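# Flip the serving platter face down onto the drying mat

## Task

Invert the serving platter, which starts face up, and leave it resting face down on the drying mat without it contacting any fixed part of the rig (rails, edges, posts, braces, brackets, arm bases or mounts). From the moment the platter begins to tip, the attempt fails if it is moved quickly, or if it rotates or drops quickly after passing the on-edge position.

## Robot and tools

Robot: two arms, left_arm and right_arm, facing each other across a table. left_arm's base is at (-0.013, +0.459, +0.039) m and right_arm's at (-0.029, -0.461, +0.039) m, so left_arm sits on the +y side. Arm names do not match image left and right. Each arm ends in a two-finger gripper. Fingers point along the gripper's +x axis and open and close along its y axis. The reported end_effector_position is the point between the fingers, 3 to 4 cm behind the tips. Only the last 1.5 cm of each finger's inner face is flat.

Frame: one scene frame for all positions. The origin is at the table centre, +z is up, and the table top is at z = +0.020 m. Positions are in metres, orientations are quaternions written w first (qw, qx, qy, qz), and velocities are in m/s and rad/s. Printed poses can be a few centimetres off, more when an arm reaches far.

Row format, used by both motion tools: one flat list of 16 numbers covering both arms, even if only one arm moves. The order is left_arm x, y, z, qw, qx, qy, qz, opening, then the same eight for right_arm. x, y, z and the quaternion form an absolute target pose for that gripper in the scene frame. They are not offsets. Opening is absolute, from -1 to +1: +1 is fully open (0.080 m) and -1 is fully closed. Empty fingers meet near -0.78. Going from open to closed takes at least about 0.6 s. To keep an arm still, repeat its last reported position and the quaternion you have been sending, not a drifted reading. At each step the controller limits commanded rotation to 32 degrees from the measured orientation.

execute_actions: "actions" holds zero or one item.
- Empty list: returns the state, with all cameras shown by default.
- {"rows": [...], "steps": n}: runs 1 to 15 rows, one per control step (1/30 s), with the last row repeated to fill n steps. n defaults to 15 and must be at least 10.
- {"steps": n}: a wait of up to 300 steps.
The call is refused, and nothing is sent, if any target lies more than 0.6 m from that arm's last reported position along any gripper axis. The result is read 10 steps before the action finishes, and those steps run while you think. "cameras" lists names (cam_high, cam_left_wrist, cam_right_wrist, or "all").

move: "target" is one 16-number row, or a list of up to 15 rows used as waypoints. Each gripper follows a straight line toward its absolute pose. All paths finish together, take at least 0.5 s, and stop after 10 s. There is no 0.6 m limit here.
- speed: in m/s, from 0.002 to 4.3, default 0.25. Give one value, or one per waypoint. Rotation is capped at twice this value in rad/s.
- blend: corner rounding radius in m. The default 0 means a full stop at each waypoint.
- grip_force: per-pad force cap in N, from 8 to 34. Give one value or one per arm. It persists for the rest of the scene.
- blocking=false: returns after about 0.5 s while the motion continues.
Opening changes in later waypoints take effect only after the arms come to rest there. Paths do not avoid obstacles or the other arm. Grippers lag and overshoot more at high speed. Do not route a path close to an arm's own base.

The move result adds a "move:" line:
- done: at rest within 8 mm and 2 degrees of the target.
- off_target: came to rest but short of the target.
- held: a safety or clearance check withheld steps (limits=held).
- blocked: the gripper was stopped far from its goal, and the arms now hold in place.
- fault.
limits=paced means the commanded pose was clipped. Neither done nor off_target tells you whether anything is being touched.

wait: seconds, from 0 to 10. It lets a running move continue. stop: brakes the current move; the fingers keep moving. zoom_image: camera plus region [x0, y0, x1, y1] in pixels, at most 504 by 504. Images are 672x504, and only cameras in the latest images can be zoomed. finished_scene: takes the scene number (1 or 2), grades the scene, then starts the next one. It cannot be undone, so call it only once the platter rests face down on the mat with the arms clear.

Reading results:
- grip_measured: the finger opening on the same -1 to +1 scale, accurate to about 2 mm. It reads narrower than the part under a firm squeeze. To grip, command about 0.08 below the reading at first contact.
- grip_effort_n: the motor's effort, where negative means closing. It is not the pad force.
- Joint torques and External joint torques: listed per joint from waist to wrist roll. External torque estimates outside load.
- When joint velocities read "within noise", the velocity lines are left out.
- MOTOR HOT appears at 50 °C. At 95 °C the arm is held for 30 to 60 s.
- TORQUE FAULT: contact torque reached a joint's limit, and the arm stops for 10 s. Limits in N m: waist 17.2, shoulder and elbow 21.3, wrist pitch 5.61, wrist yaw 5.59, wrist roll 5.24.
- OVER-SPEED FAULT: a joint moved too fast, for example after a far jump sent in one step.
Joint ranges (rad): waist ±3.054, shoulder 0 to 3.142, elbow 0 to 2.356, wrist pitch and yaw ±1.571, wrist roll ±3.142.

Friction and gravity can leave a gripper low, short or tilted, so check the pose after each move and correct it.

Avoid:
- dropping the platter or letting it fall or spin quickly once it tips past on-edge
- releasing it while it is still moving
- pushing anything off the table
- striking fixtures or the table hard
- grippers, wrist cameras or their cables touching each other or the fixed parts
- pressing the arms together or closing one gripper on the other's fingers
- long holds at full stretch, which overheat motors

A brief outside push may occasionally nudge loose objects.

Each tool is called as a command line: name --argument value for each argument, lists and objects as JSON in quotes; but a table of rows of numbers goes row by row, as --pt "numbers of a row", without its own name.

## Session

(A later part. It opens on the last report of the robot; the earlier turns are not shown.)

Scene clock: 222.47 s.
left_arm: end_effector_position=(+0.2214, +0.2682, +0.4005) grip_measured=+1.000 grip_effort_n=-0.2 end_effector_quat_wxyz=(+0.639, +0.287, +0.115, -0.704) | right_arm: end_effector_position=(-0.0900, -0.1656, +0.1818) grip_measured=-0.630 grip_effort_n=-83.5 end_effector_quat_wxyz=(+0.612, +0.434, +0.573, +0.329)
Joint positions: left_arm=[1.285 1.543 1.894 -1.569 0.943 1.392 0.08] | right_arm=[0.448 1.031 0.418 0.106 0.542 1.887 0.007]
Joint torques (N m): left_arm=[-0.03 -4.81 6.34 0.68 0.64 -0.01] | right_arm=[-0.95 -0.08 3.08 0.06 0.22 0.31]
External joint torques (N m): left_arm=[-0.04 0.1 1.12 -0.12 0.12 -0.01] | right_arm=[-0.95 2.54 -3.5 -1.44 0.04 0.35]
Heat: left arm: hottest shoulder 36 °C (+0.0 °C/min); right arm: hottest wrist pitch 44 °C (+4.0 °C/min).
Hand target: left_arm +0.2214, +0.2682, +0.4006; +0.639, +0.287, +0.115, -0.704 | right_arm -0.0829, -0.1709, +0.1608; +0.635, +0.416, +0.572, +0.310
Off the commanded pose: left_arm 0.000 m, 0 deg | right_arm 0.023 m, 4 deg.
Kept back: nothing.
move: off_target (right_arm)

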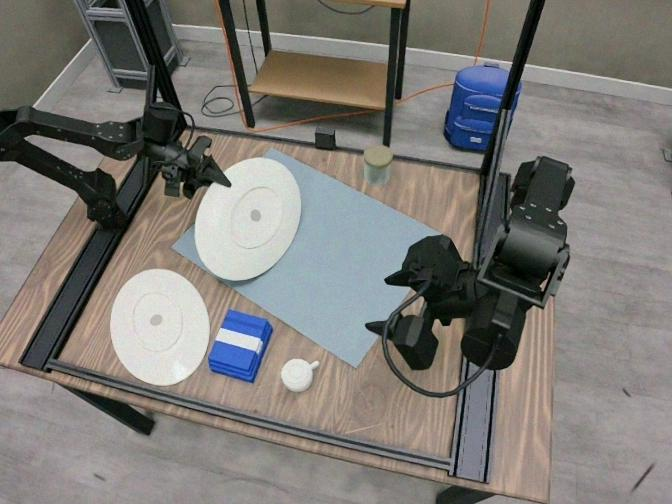

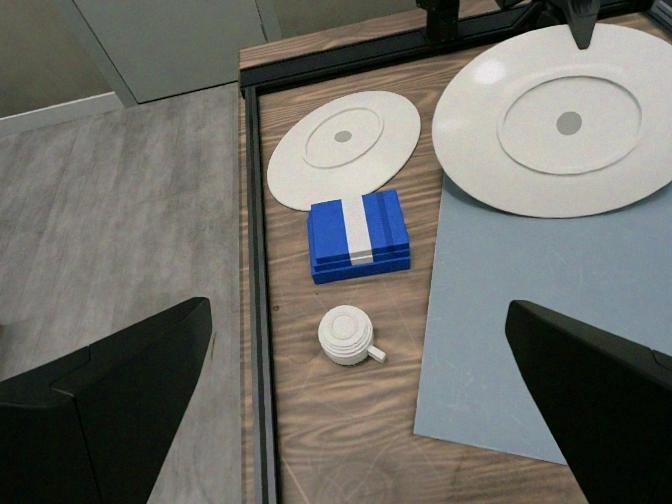

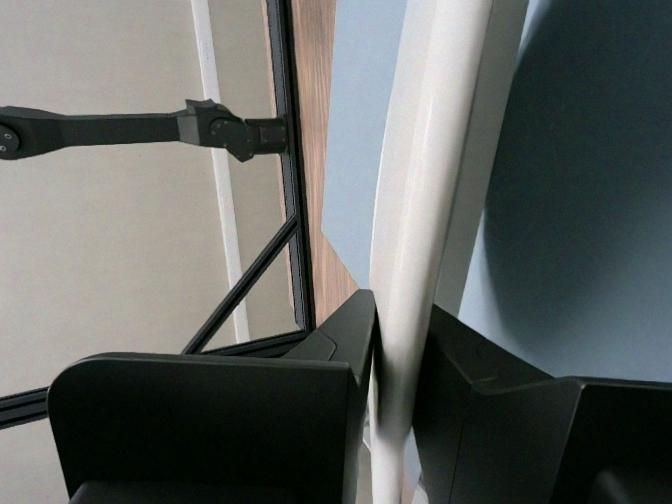

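move --pt "0.2214 0.2682 0.4005 0.639 0.287 0.115 -0.704 1 -0.078 -0.10 0.155 0.6356 0.4157 0.572 0.31 -0.8" --speed 0.05 --cameras '["cam_right_wrist","cam_left_wrist","cam_high"]'

Scene clock: 225.30 s.
left_arm: end_effector_position=(+0.2214, +0.2682, +0.4005) grip_measured=+1.000 grip_effort_n=-0.2 end_effector_quat_wxyz=(+0.639, +0.287, +0.115, -0.704) | right_arm: end_effector_position=(-0.1027, -0.1052, +0.2156) grip_measured=-0.438 grip_effort_n=-83.5 end_effector_quat_wxyz=(+0.572, +0.455, +0.579, +0.361)
Joint positions: left_arm=[1.285 1.543 1.894 -1.569 0.943 1.392 0.08] | right_arm=[0.358 1.248 0.592 0.281 0.419 1.82 0.015]
Joint torques (N m): left_arm=[-0.03 -4.75 6.33 0.65 0.63 -0.01] | right_arm=[-1.38 -2.58 5.18 1.82 0.16 -0.06]
External joint torques (N m): left_arm=[-0.06 0.39 0.99 -0.14 0.1 0] | right_arm=[-1.38 1.63 -1.49 0.19 0.05 -0.01]
Motor temperatures (°C): left_arm=[29 36 31 27 26 31] | right_arm=[28 42 37 42 31 27]
Heat: left arm: hottest shoulder 36 °C (+0.0 °C/min); right arm: hottest shoulder 42 °C (-1.0 °C/min).
Hand target: left_arm +0.2214, +0.2682, +0.4005; +0.639, +0.287, +0.115, -0.704 | right_arm -0.0975, -0.1033, +0.2077; +0.581, +0.453, +0.577, +0.353
Off the commanded pose: left_arm 0.000 m, 0 deg | right_arm 0.066 m, 10 deg.
Kept back: nothing.
move: blocked (right_arm; both arms now hold where they are)

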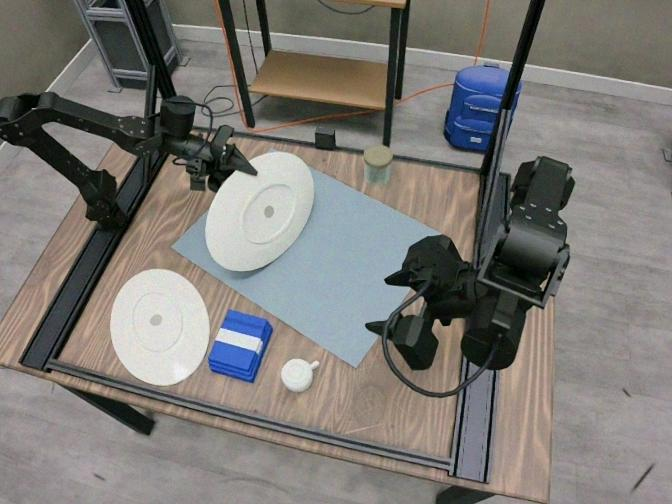

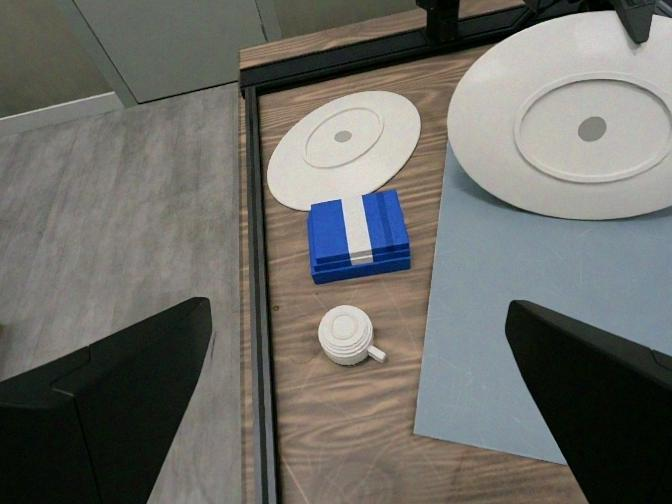

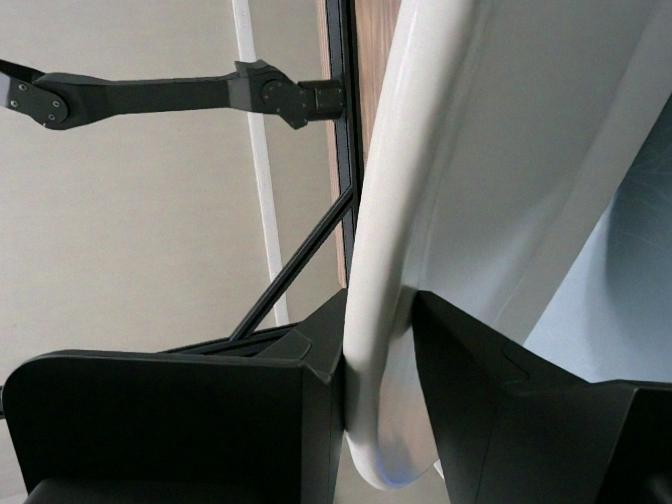

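move --pt "0.2214 0.2682 0.4005 0.639 0.287 0.115 -0.704 1 -0.0997 -0.099 0.226 0.6623 0.3155 0.6328 0.2477 -0.8" --pt "0.2214 0.2682 0.4005 0.639 0.287 0.115 -0.704 1 -0.103 -0.135 0.190 0.63 0.3851 0.5931 0.3211 -0.8" --speed 0.06 --blend '[0.005,0]' --cameras '["cam_right_wrist","cam_left_wrist","cam_high"]'

Scene clock: 231.67 s.
left_arm: end_effector_position=(+0.2214, +0.2682, +0.4005) grip_measured=+1.000 grip_effort_n=-0.7 end_effector_quat_wxyz=(+0.639, +0.287, +0.115, -0.704) | right_arm: end_effector_position=(-0.1096, -0.1337, +0.1991) grip_measured=-0.633 grip_effort_n=-83.5 end_effector_quat_wxyz=(+0.617, +0.388, +0.600, +0.329)
Joint positions: left_arm=[1.285 1.543 1.894 -1.569 0.943 1.392 0.08] | right_arm=[0.415 1.176 0.623 -0.012 0.436 1.858 0.007]
Joint torques (N m): left_arm=[-0.02 -4.8 6.34 0.68 0.64 -0.02] | right_arm=[-0.84 -3.63 3.89 1.47 0.6 -0.19]
External joint torques (N m): left_arm=[0.01 0.3 1.05 -0.09 0.1 -0.01] | right_arm=[-0.86 0.14 -2.86 -0.05 0.43 -0.14]
Heat: left arm: hottest shoulder 36 °C (+0.0 °C/min); right arm: hottest shoulder 41 °C (-4.0 °C/min).
Hand target: left_arm +0.2214, +0.2682, +0.4006; +0.639, +0.287, +0.115, -0.704 | right_arm -0.1031, -0.1352, +0.1902; +0.630, +0.385, +0.593, +0.321
Off the commanded pose: left_arm 0.000 m, 0 deg | right_arm 0.011 m, 2 deg.
Kept back: nothing.
move: off_target (right_arm)

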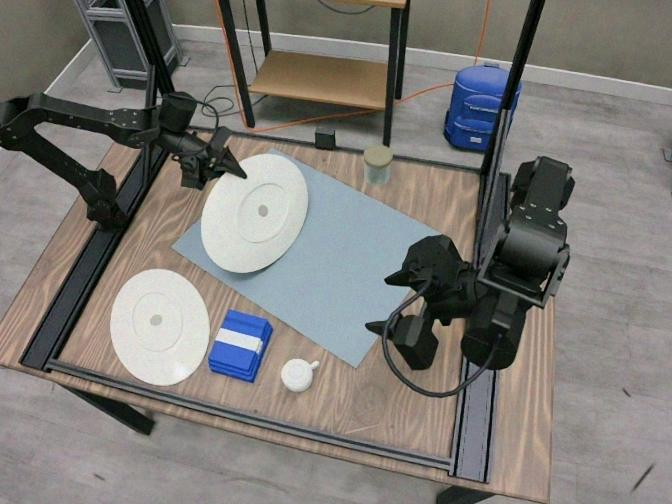

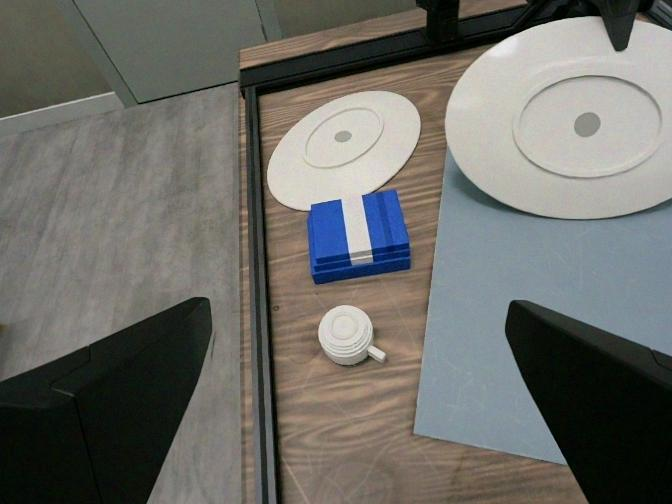

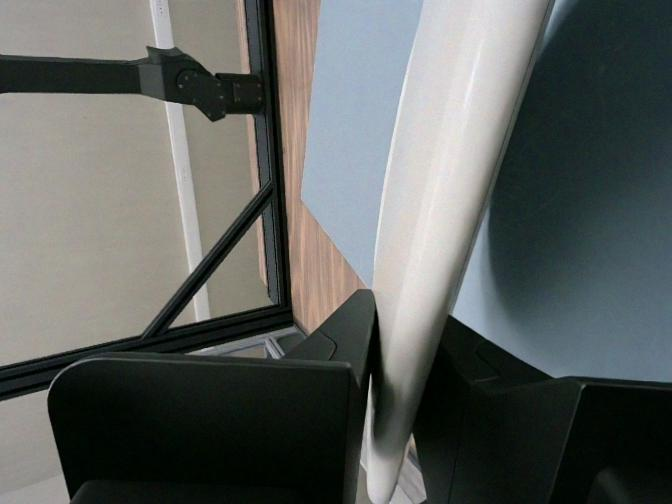

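move --pt "0.2214 0.2682 0.4005 0.639 0.287 0.115 -0.704 1 -0.104 -0.163 0.152 0.6154 0.4106 0.5757 0.3482 -0.8" --pt "0.2214 0.2682 0.4005 0.639 0.287 0.115 -0.704 1 -0.106 -0.18 0.128 0.6243 0.3954 0.5862 0.332 -0.8" --speed 0.05 --blend '[0.005,0]' --cameras '["cam_right_wrist","cam_left_wrist","cam_high"]'

Scene clock: 235.00 s.
left_arm: end_effector_position=(+0.2214, +0.2682, +0.4005) grip_measured=+1.000 grip_effort_n=-0.2 end_effector_quat_wxyz=(+0.639, +0.287, +0.115, -0.704) | right_arm: end_effector_position=(-0.1135, -0.1699, +0.1604) grip_measured=-0.622 grip_effort_n=-83.5 end_effector_quat_wxyz=(+0.593, +0.428, +0.583, +0.354)
Joint positions: left_arm=[1.285 1.543 1.894 -1.569 0.943 1.392 0.08] | right_arm=[0.541 1.112 0.334 0.296 0.577 1.899 0.007]
Joint torques (N m): left_arm=[-0.04 -4.81 6.34 0.68 0.64 -0.01] | right_arm=[-0.8 0.17 0.82 -0.93 -0.05 0.52]
External joint torques (N m): left_arm=[-0.01 0.22 1.09 -0.1 0.11 0] | right_arm=[-0.8 2.97 -5.43 -2.44 -0.23 0.56]
Heat: left arm: hottest shoulder 36 °C (+0.0 °C/min); right arm: hottest shoulder 40 °C (-5.0 °C/min).
Hand target: left_arm +0.2214, +0.2682, +0.4006; +0.639, +0.287, +0.115, -0.704 | right_arm -0.1054, -0.1813, +0.1296; +0.624, +0.396, +0.586, +0.332
Off the commanded pose: left_arm 0.000 m, 0 deg | right_arm 0.035 m, 6 deg.
Kept back: nothing.
move: off_target (right_arm)

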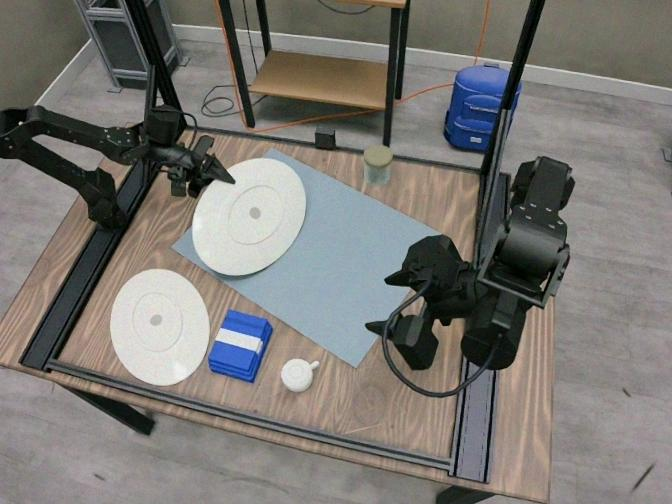

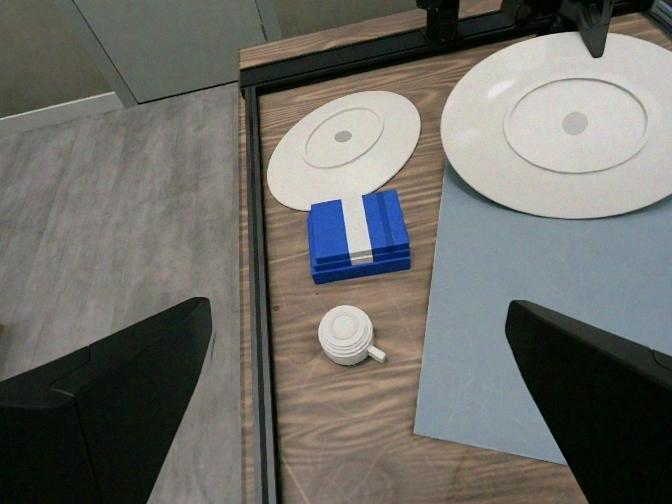

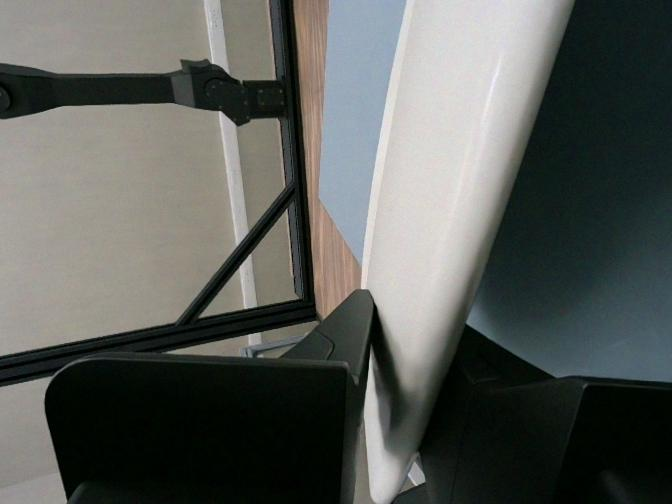

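move --pt "0.2214 0.2682 0.4005 0.639 0.287 0.115 -0.704 1 -0.112 -0.192 0.125 0.6243 0.3954 0.5862 0.332 -0.75" --speed 0.05 --cameras '["cam_right_wrist","cam_left_wrist","cam_high"]'

Scene clock: 236.40 s.
left_arm: end_effector_position=(+0.2214, +0.2682, +0.4005) grip_measured=+1.000 grip_effort_n=-0.2 end_effector_quat_wxyz=(+0.639, +0.287, +0.115, -0.704) | right_arm: end_effector_position=(-0.1165, -0.1805, +0.1514) grip_measured=-0.549 grip_effort_n=-83.5 end_effector_quat_wxyz=(+0.598, +0.427, +0.584, +0.346)
Joint positions: left_arm=[1.285 1.543 1.894 -1.569 0.943 1.392 0.08] | right_arm=[0.592 1.102 0.308 0.274 0.626 1.945 0.01]
Joint torques (N m): left_arm=[-0.04 -4.79 6.33 0.68 0.64 -0.01] | right_arm=[0.47 -1.28 1.13 -1.21 0.08 0.46]
External joint torques (N m): left_arm=[-0.03 0.41 1 -0.09 0.1 0] | right_arm=[0.47 1.41 -5.07 -2.7 -0.13 0.51]
Heat: left arm: hottest shoulder 36 °C (+0.0 °C/min); right arm: hottest shoulder 39 °C (-7.1 °C/min).
Hand target: left_arm +0.2214, +0.2682, +0.4006; +0.639, +0.287, +0.115, -0.704 | right_arm -0.1113, -0.1922, +0.1260; +0.624, +0.396, +0.586, +0.332
Off the commanded pose: left_arm 0.000 m, 0 deg | right_arm 0.029 m, 5 deg.
Kept back: nothing.
move: off_target (right_arm)

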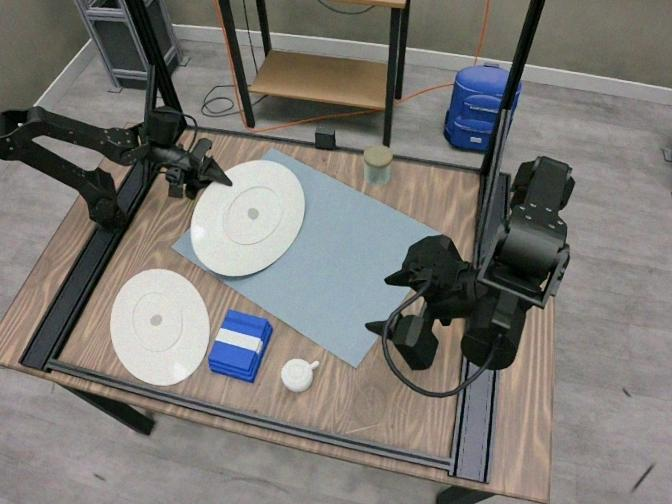

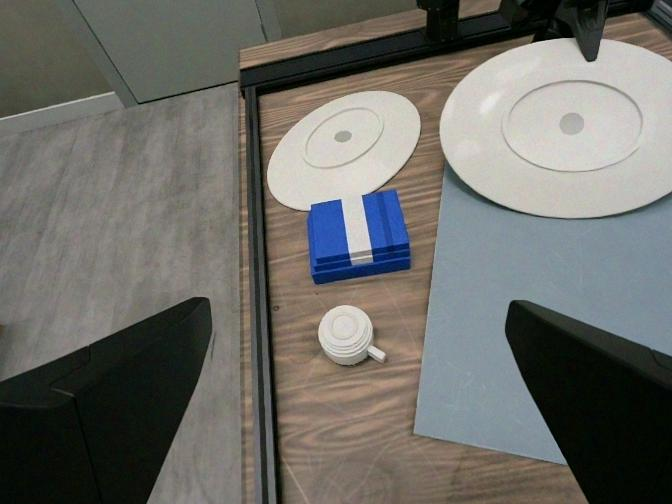

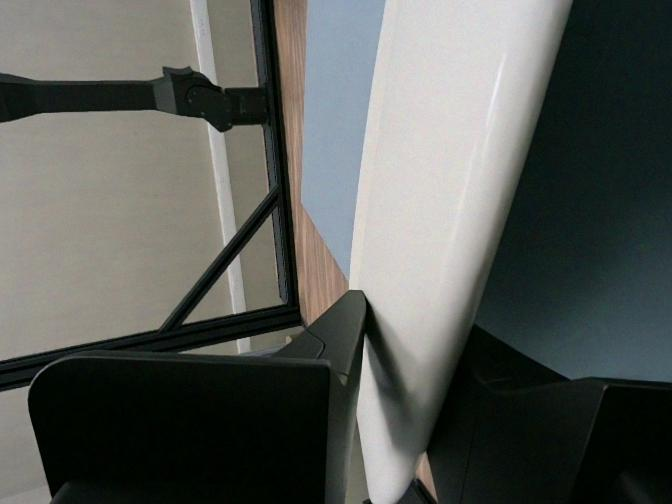

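move --pt "0.2214 0.2682 0.4005 0.639 0.287 0.115 -0.704 1 -0.1125 -0.200 0.108 0.6243 0.3954 0.5862 0.332 -0.5" --speed 0.05 --grip_force '[34,16]' --cameras '["cam_right_wrist","cam_left_wrist","cam_high"]'

Scene clock: 238.00 s.
left_arm: end_effector_position=(+0.2214, +0.2682, +0.4005) grip_measured=+1.000 grip_effort_n=-0.2 end_effector_quat_wxyz=(+0.639, +0.287, +0.115, -0.704) | right_arm: end_effector_position=(-0.1195, -0.1931, +0.1288) grip_measured=-0.402 grip_effort_n=-47.7 end_effector_quat_wxyz=(+0.602, +0.417, +0.587, +0.345)
Joint positions: left_arm=[1.285 1.543 1.894 -1.569 0.943 1.392 0.08] | right_arm=[0.642 1.138 0.237 0.345 0.657 1.974 0.017]
Joint torques (N m): left_arm=[-0.03 -4.79 6.35 0.68 0.63 -0.01] | right_arm=[-0.72 -0.25 2.02 -0.12 -0.02 0.38]
External joint torques (N m): left_arm=[-0.02 0.32 1.01 -0.12 0.1 0] | right_arm=[-0.72 2.29 -3.79 -1.57 -0.25 0.42]
Heat: left arm: hottest shoulder 36 °C (+0.0 °C/min); right arm: hottest shoulder 39 °C (-8.0 °C/min).
Hand target: left_arm +0.2214, +0.2682, +0.4006; +0.639, +0.287, +0.115, -0.704 | right_arm -0.1122, -0.2008, +0.1090; +0.624, +0.396, +0.586, +0.332
Off the commanded pose: left_arm 0.000 m, 0 deg | right_arm 0.023 m, 4 deg.
Kept back: nothing.
grip_force (N): 34, 16
move: off_target (right_arm)

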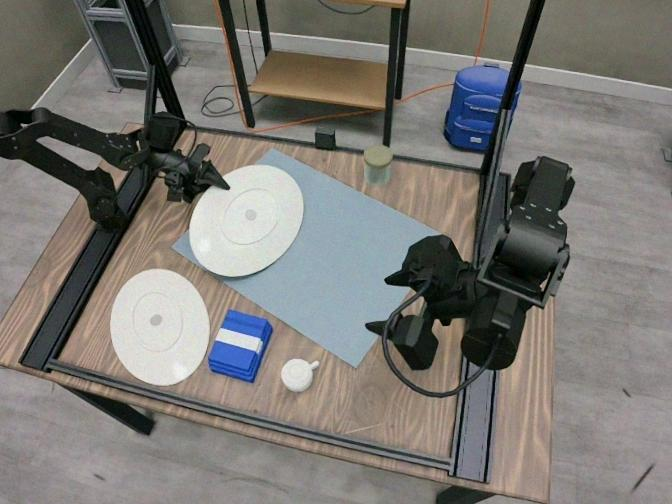

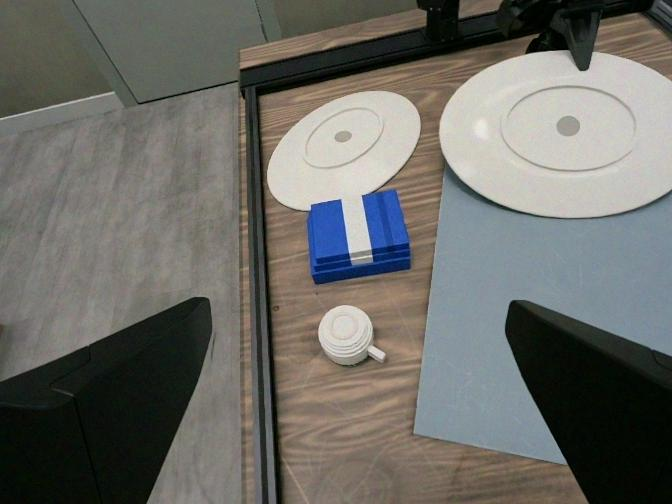

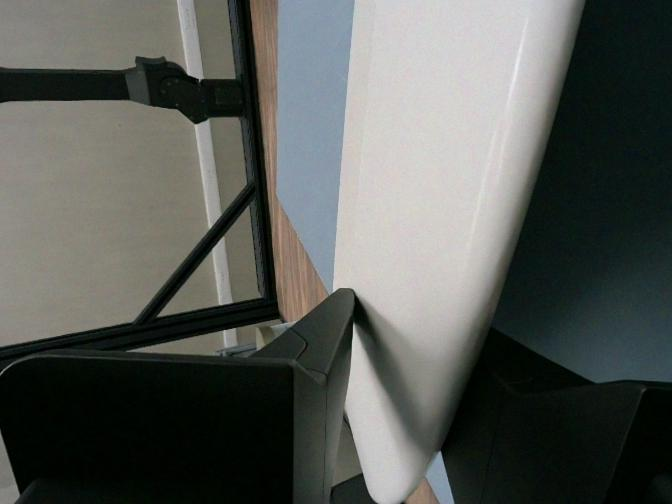

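move --pt "0.2214 0.2682 0.4005 0.639 0.287 0.115 -0.704 1 -0.114 -0.210 0.09 0.6243 0.3954 0.5862 0.332 -0.35" --speed 0.05 --cameras '["cam_right_wrist","cam_left_wrist","cam_high"]'

Scene clock: 239.13 s.
left_arm: end_effector_position=(+0.2214, +0.2682, +0.4005) grip_measured=+1.000 grip_effort_n=-0.7 end_effector_quat_wxyz=(+0.639, +0.287, +0.115, -0.704) | right_arm: end_effector_position=(-0.1220, -0.2029, +0.1094) grip_measured=-0.312 grip_effort_n=-47.7 end_effector_quat_wxyz=(+0.602, +0.417, +0.588, +0.345)
Joint positions: left_arm=[1.285 1.543 1.894 -1.569 0.943 1.392 0.08] | right_arm=[0.691 1.208 0.175 0.454 0.697 2.011 0.021]
Joint torques (N m): left_arm=[-0.03 -4.79 6.35 0.69 0.64 -0.01] | right_arm=[-0.95 -0.19 1.42 -0.09 -0.08 0.36]
External joint torques (N m): left_arm=[-0.05 0.3 1.06 -0.1 0.11 -0.01] | right_arm=[-0.94 2.41 -3.97 -1.54 -0.33 0.41]
Heat: left arm: hottest shoulder 36 °C (+0.0 °C/min); right arm: hottest shoulder 39 °C (-8.1 °C/min).
Hand target: left_arm +0.2214, +0.2682, +0.4006; +0.639, +0.287, +0.115, -0.704 | right_arm -0.1137, -0.2109, +0.0910; +0.624, +0.396, +0.586, +0.332
Off the commanded pose: left_arm 0.000 m, 0 deg | right_arm 0.022 m, 4 deg.
Kept back: nothing.
grip_force (N): 34, 16
move: off_target (right_arm)

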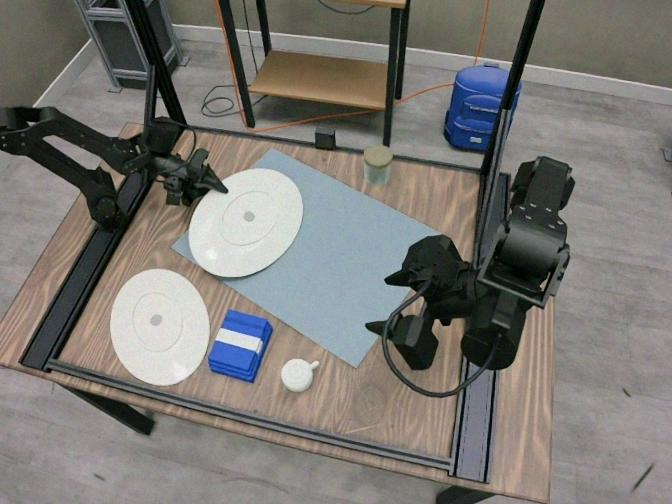

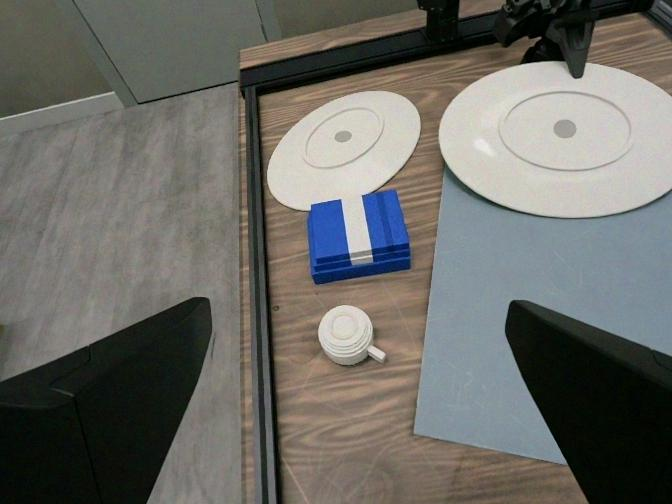

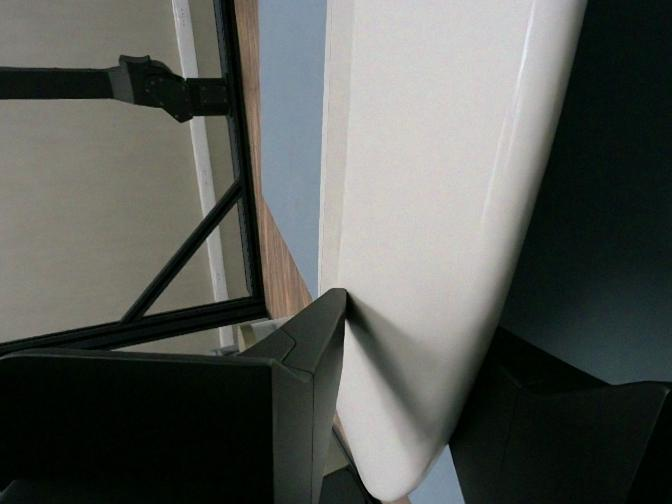

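move --pt "0.2214 0.2682 0.4005 0.639 0.287 0.115 -0.704 1 -0.118 -0.208 0.08 0.646 0.3536 0.6124 0.2876 -0.22" --speed 0.05 --cameras '["cam_right_wrist","cam_left_wrist","cam_high"]'

Scene clock: 241.33 s.
left_arm: end_effector_position=(+0.2214, +0.2682, +0.4005) grip_measured=+1.000 grip_effort_n=-0.2 end_effector_quat_wxyz=(+0.639, +0.287, +0.115, -0.704) | right_arm: end_effector_position=(-0.1239, -0.2095, +0.0888) grip_measured=-0.092 grip_effort_n=-47.7 end_effector_quat_wxyz=(+0.632, +0.364, +0.614, +0.302)
Joint positions: left_arm=[1.285 1.543 1.894 -1.569 0.943 1.392 0.08] | right_arm=[0.674 1.224 0.233 0.241 0.614 2.085 0.031]
Joint torques (N m): left_arm=[-0.04 -4.79 6.34 0.68 0.64 -0.02] | right_arm=[-2.42 0.27 5.04 0.2 -0.36 -0.04]
External joint torques (N m): left_arm=[-0.03 0.24 1.07 -0.1 0.11 -0.01] | right_arm=[-2.43 3.05 -0.47 -1.17 -0.64 0]
Heat: left arm: hottest shoulder 36 °C (+0.0 °C/min); right arm: hottest shoulder 38 °C (-8.1 °C/min).
Hand target: left_arm +0.2214, +0.2682, +0.4006; +0.639, +0.287, +0.115, -0.704 | right_arm -0.1179, -0.2088, +0.0805; +0.646, +0.354, +0.613, +0.287
Off the commanded pose: left_arm 0.000 m, 0 deg | right_arm 0.011 m, 3 deg.
Kept back: nothing.
grip_force (N): 34, 16
move: off_target (right_arm)

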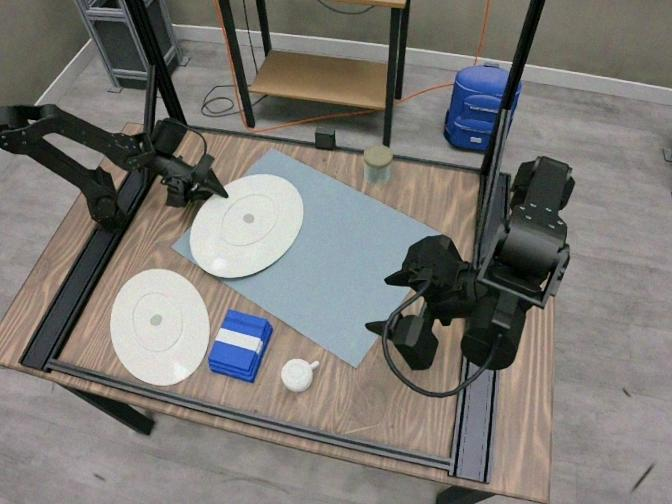

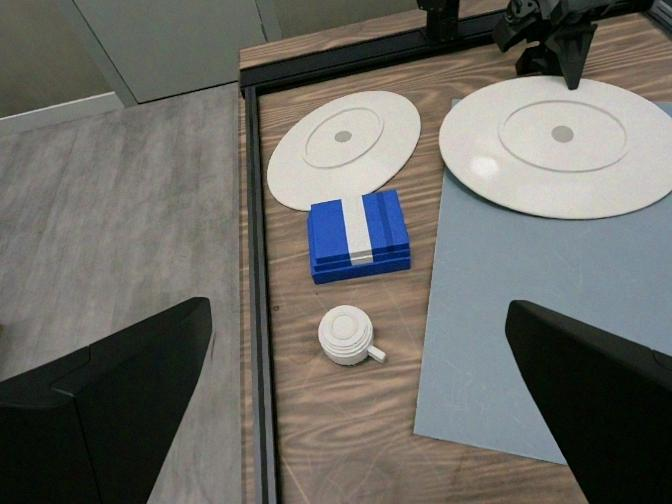

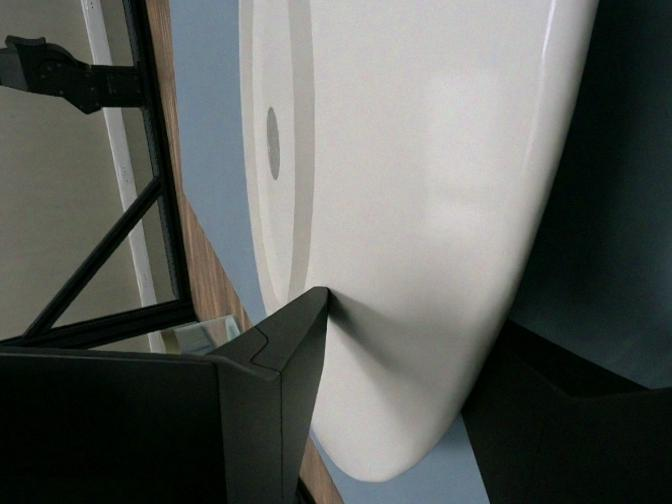

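execute_actions --actions '[]'

Scene clock: 243.57 s.
left_arm: end_effector_position=(+0.2214, +0.2682, +0.4005) grip_measured=+1.000 grip_effort_n=-0.2 end_effector_quat_wxyz=(+0.639, +0.287, +0.115, -0.704) | right_arm: end_effector_position=(-0.1238, -0.2095, +0.0887) grip_measured=-0.092 grip_effort_n=-47.7 end_effector_quat_wxyz=(+0.633, +0.363, +0.614, +0.302)
Joint positions: left_arm=[1.285 1.543 1.894 -1.569 0.943 1.392 0.08] | right_arm=[0.674 1.224 0.233 0.24 0.614 2.085 0.031]
Joint velocities: within noise
Joint torques (N m): left_arm=[-0.04 -4.79 6.35 0.68 0.63 -0.02] | right_arm=[-2.62 0.3 5.19 0.18 -0.36 -0.06]
External joint torques (N m): left_arm=[-0.04 0.21 1.09 -0.11 0.1 -0.01] | right_arm=[-2.63 3.04 -0.18 -1.14 -0.64 -0.02]
Motor temperatures (°C): left_arm=[29 36 31 27 26 31] | right_arm=[28 38 35 37 31 27]
Heat: left arm: hottest shoulder 36 °C (+0.0 °C/min); right arm: hottest shoulder 38 °C (-8.1 °C/min).
Hand target: left_arm +0.2214, +0.2682, +0.4006; +0.639, +0.287, +0.115, -0.704 | right_arm -0.1179, -0.2088, +0.0805; +0.646, +0.354, +0.612, +0.287
Off the commanded pose: left_arm 0.000 m, 0 deg | right_arm 0.011 m, 2 deg.
Steps of this call (1-67: nothing new was sent). Readings (end_effector_position of left_arm | right_arm):
1: (+0.2214, +0.2682, +0.4005) | (-0.1238, -0.2095, +0.0887)
2: (+0.2214, +0.2682, +0.4005) | (-0.1238, -0.2095, +0.0887)
4: (+0.2214, +0.2682, +0.4005) | (-0.1238, -0.2095, +0.0887)
8: (+0.2214, +0.2682, +0.4005) | (-0.1238, -0.2095, +0.0887)
67: the state above
grip_force (N): 34, 16

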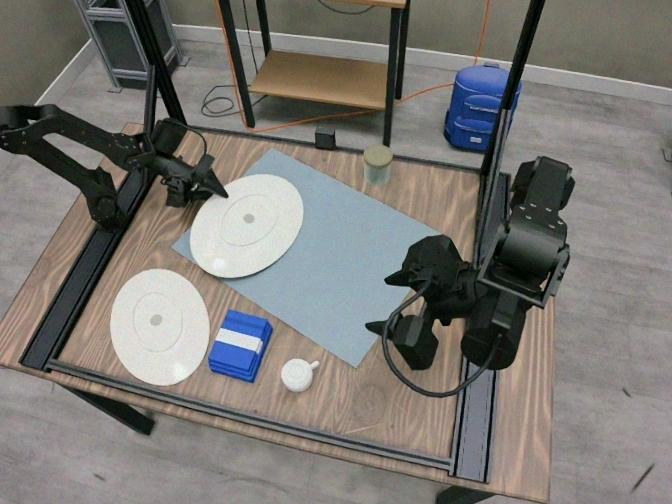

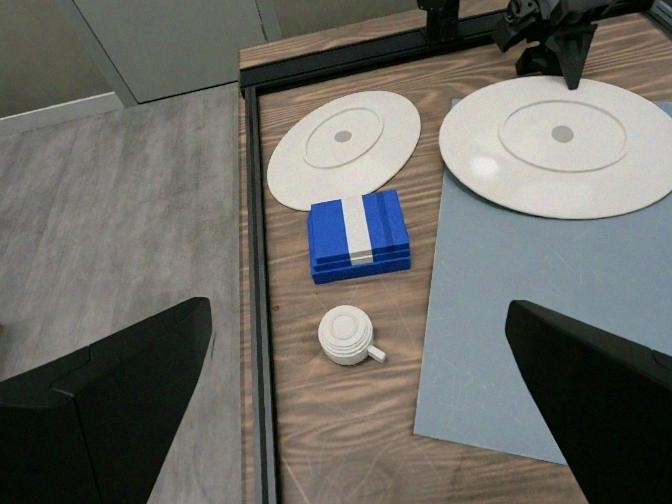

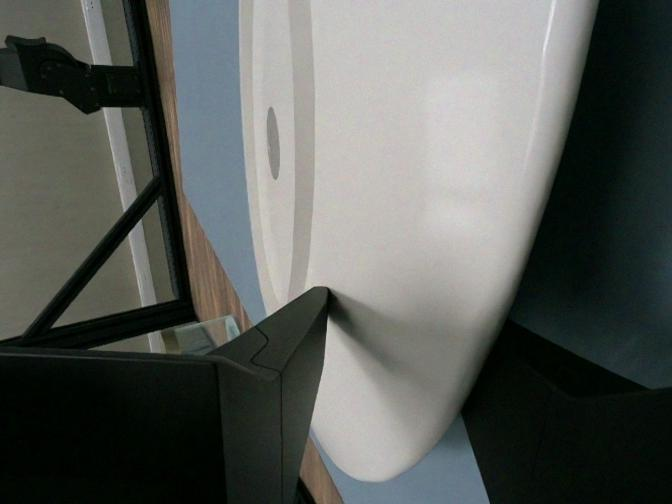

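move --pt "0.2214 0.2682 0.4005 0.639 0.287 0.115 -0.704 1 -0.121 -0.209 0.072 0.6623 0.3155 0.6328 0.2477 -0.08" --pt "0.2214 0.2682 0.4005 0.639 0.287 0.115 -0.704 1 -0.121 -0.209 0.062 0.6623 0.3155 0.6328 0.2477 0.0" --speed 0.04 --grip_force '[34, 16]' --cameras '["all"]'

Scene clock: 246.87 s.
left_arm: end_effector_position=(+0.2214, +0.2682, +0.4005) grip_measured=+1.000 grip_effort_n=-0.2 end_effector_quat_wxyz=(+0.639, +0.287, +0.115, -0.704) | right_arm: end_effector_position=(-0.1229, -0.2112, +0.0646) grip_measured=+0.093 grip_effort_n=-47.7 end_effector_quat_wxyz=(+0.660, +0.317, +0.633, +0.252)
Joint positions: left_arm=[1.285 1.543 1.894 -1.569 0.943 1.392 0.08] | right_arm=[0.629 1.319 0.289 0.136 0.522 2.129 0.039]
Joint torques (N m): left_arm=[-0.03 -4.79 6.35 0.68 0.64 -0.01] | right_arm=[-1.54 -1.74 4.41 1.59 -0.05 -0.26]
External joint torques (N m): left_arm=[-0.05 0.32 1.03 -0.1 0.1 0] | right_arm=[-1.54 1.46 -0.77 0.37 -0.34 -0.22]
Heat: left arm: hottest shoulder 36 °C (+0.0 °C/min); right arm: hottest shoulder 37 °C (-10.0 °C/min).
Hand target: left_arm +0.2214, +0.2682, +0.4006; +0.639, +0.287, +0.115, -0.704 | right_arm -0.1210, -0.2091, +0.0621; +0.662, +0.316, +0.633, +0.248
Off the commanded pose: left_arm 0.000 m, 0 deg | right_arm 0.004 m, 1 deg.
Kept back: nothing.
grip_force (N): 34, 16
move: done

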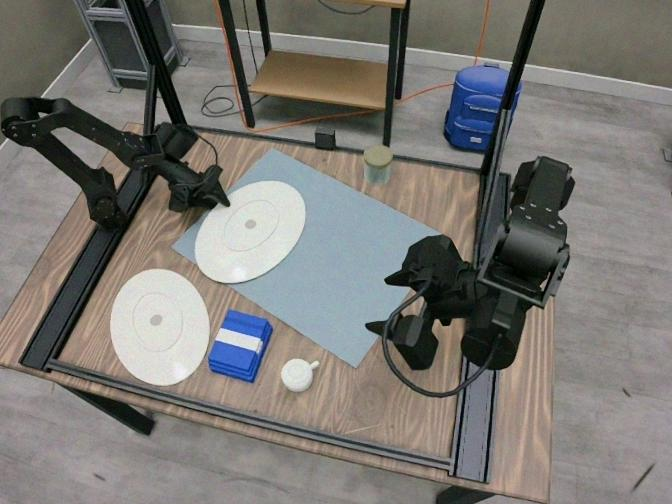

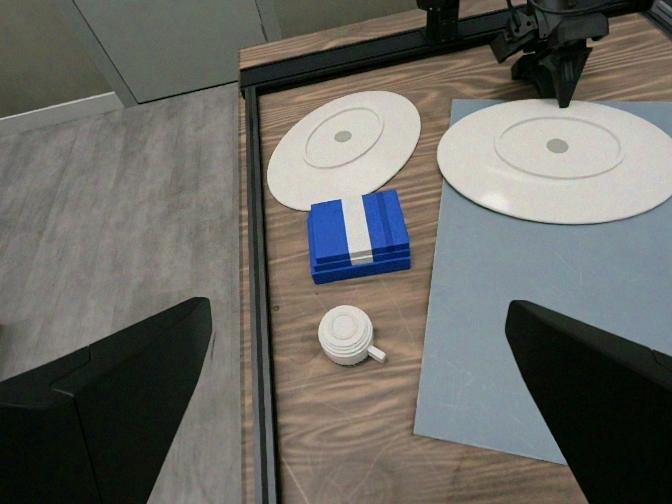

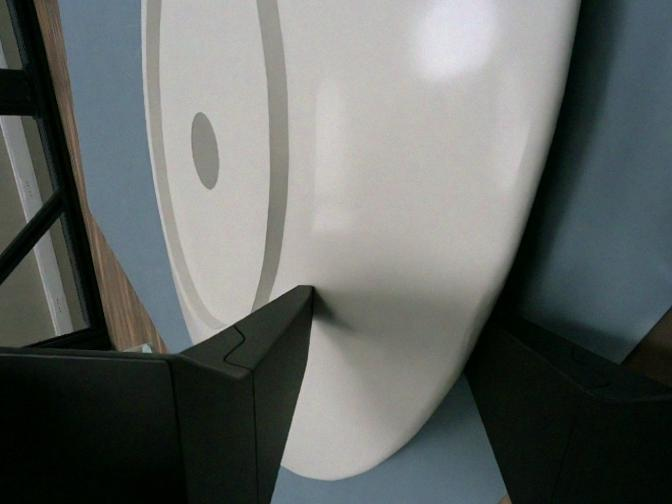

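move --pt "0.2214 0.2682 0.4005 0.639 0.287 0.115 -0.704 1 -0.121 -0.211 0.052 0.6623 0.3155 0.6328 0.2477 0.1" --pt "0.2214 0.2682 0.4005 0.639 0.287 0.115 -0.704 1 -0.121 -0.213 0.046 0.6623 0.3155 0.6328 0.2477 0.2" --speed 0.04 --cameras '["all"]'

Scene clock: 248.77 s.
left_arm: end_effector_position=(+0.2214, +0.2682, +0.4005) grip_measured=+1.000 grip_effort_n=-0.2 end_effector_quat_wxyz=(+0.639, +0.287, +0.115, -0.704) | right_arm: end_effector_position=(-0.1277, -0.2068, +0.0633) grip_measured=+0.197 grip_effort_n=10.9 end_effector_quat_wxyz=(+0.652, +0.319, +0.633, +0.268)
Joint positions: left_arm=[1.285 1.543 1.894 -1.569 0.943 1.392 0.08] | right_arm=[0.635 1.355 0.277 0.22 0.524 2.102 0.044]
Joint torques (N m): left_arm=[-0.03 -4.79 6.34 0.68 0.64 -0.01] | right_arm=[-0.64 1.56 1.31 2.66 0.19 1.14]
External joint torques (N m): left_arm=[-0.02 0.24 1.08 -0.1 0.11 -0.01] | right_arm=[-0.64 4.85 -3.63 1.42 -0.09 1.18]
Heat: left arm: hottest shoulder 36 °C (+0.0 °C/min); right arm: hottest wrist pitch 38 °C (-2.0 °C/min).
Hand target: left_arm +0.2214, +0.2682, +0.4006; +0.639, +0.287, +0.115, -0.704 | right_arm -0.1206, -0.2141, +0.0474; +0.663, +0.315, +0.633, +0.247
Off the commanded pose: left_arm 0.000 m, 0 deg | right_arm 0.020 m, 3 deg.
Kept back: nothing.
grip_force (N): 34, 16
move: off_target (right_arm); target 2's new opening was sent with right_arm's hand 0.019 m and 2 deg from that target

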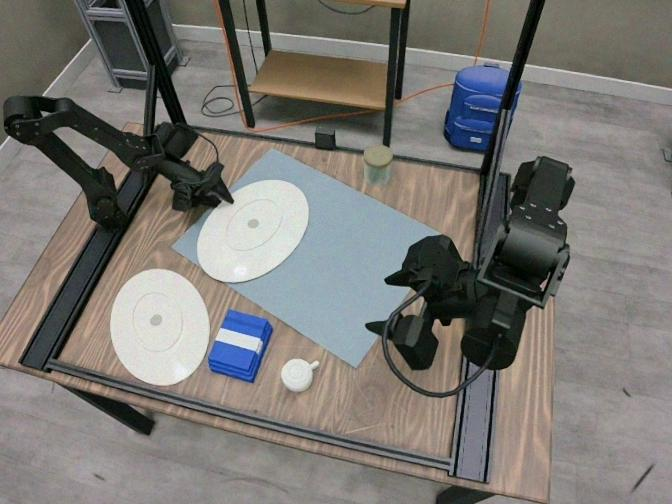

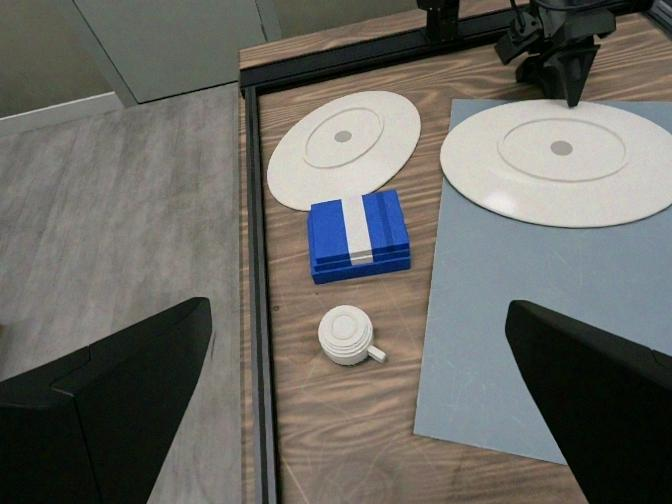

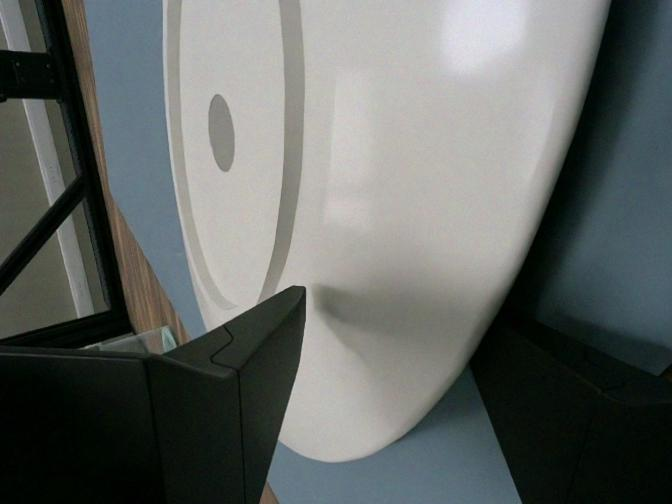

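move --pt "0.2214 0.2682 0.4005 0.639 0.287 0.115 -0.704 1 -0.1255 -0.2200 0.060 0.6623 0.3155 0.6328 0.2477 0.2" --pt "0.2214 0.2682 0.4005 0.639 0.287 0.115 -0.704 1 -0.129 -0.255 0.068 0.6623 0.3155 0.6328 0.2477 0.2" --speed 0.03 --blend 0.005 --cameras '["all"]'

Scene clock: 251.33 s.
left_arm: end_effector_position=(+0.2214, +0.2682, +0.4005) grip_measured=+1.000 grip_effort_n=-0.2 end_effector_quat_wxyz=(+0.639, +0.287, +0.115, -0.704) | right_arm: end_effector_position=(-0.1319, -0.2527, +0.0696) grip_measured=+0.198 grip_effort_n=8.1 end_effector_quat_wxyz=(+0.660, +0.315, +0.636, +0.248)
Joint positions: left_arm=[1.285 1.543 1.894 -1.569 0.943 1.392 0.08] | right_arm=[0.838 1.163 0.261 -0.111 0.636 2.34 0.044]
Joint torques (N m): left_arm=[-0.02 -4.78 6.33 0.68 0.64 -0.01] | right_arm=[0 -3.75 3.49 0.7 0.58 0.13]
External joint torques (N m): left_arm=[-0.02 0.35 1.01 -0.1 0.1 0] | right_arm=[0 -1.41 -1.97 -0.36 0.22 0.17]
Heat: left arm: hottest shoulder 36 °C (+0.0 °C/min); right arm: hottest wrist pitch 38 °C (-3.0 °C/min).
Hand target: left_arm +0.2214, +0.2682, +0.4006; +0.639, +0.287, +0.115, -0.704 | right_arm -0.1290, -0.2549, +0.0679; +0.662, +0.315, +0.633, +0.248
Off the commanded pose: left_arm 0.000 m, 0 deg | right_arm 0.004 m, 0 deg.
Kept back: nothing.
grip_force (N): 34, 16
move: done

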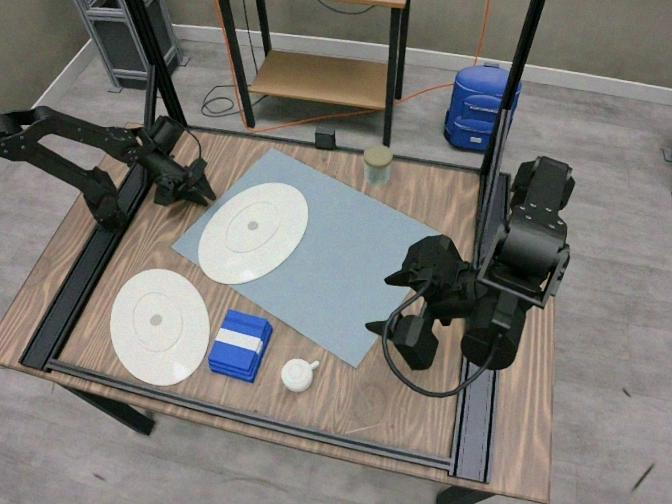

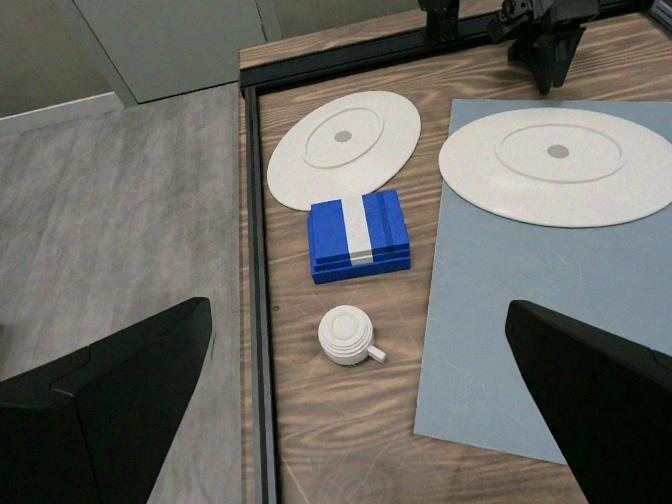

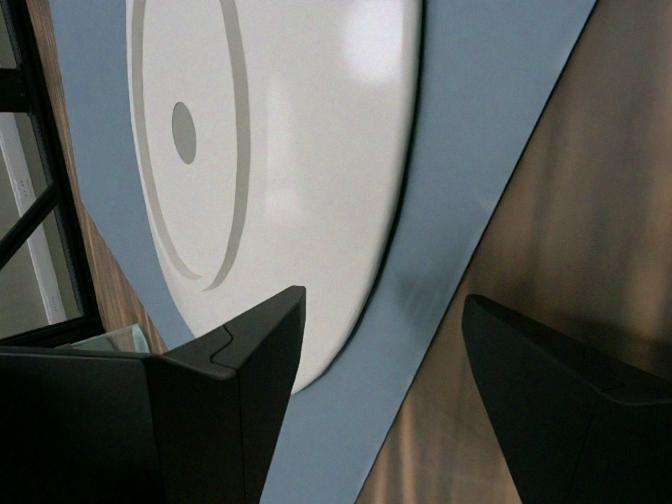

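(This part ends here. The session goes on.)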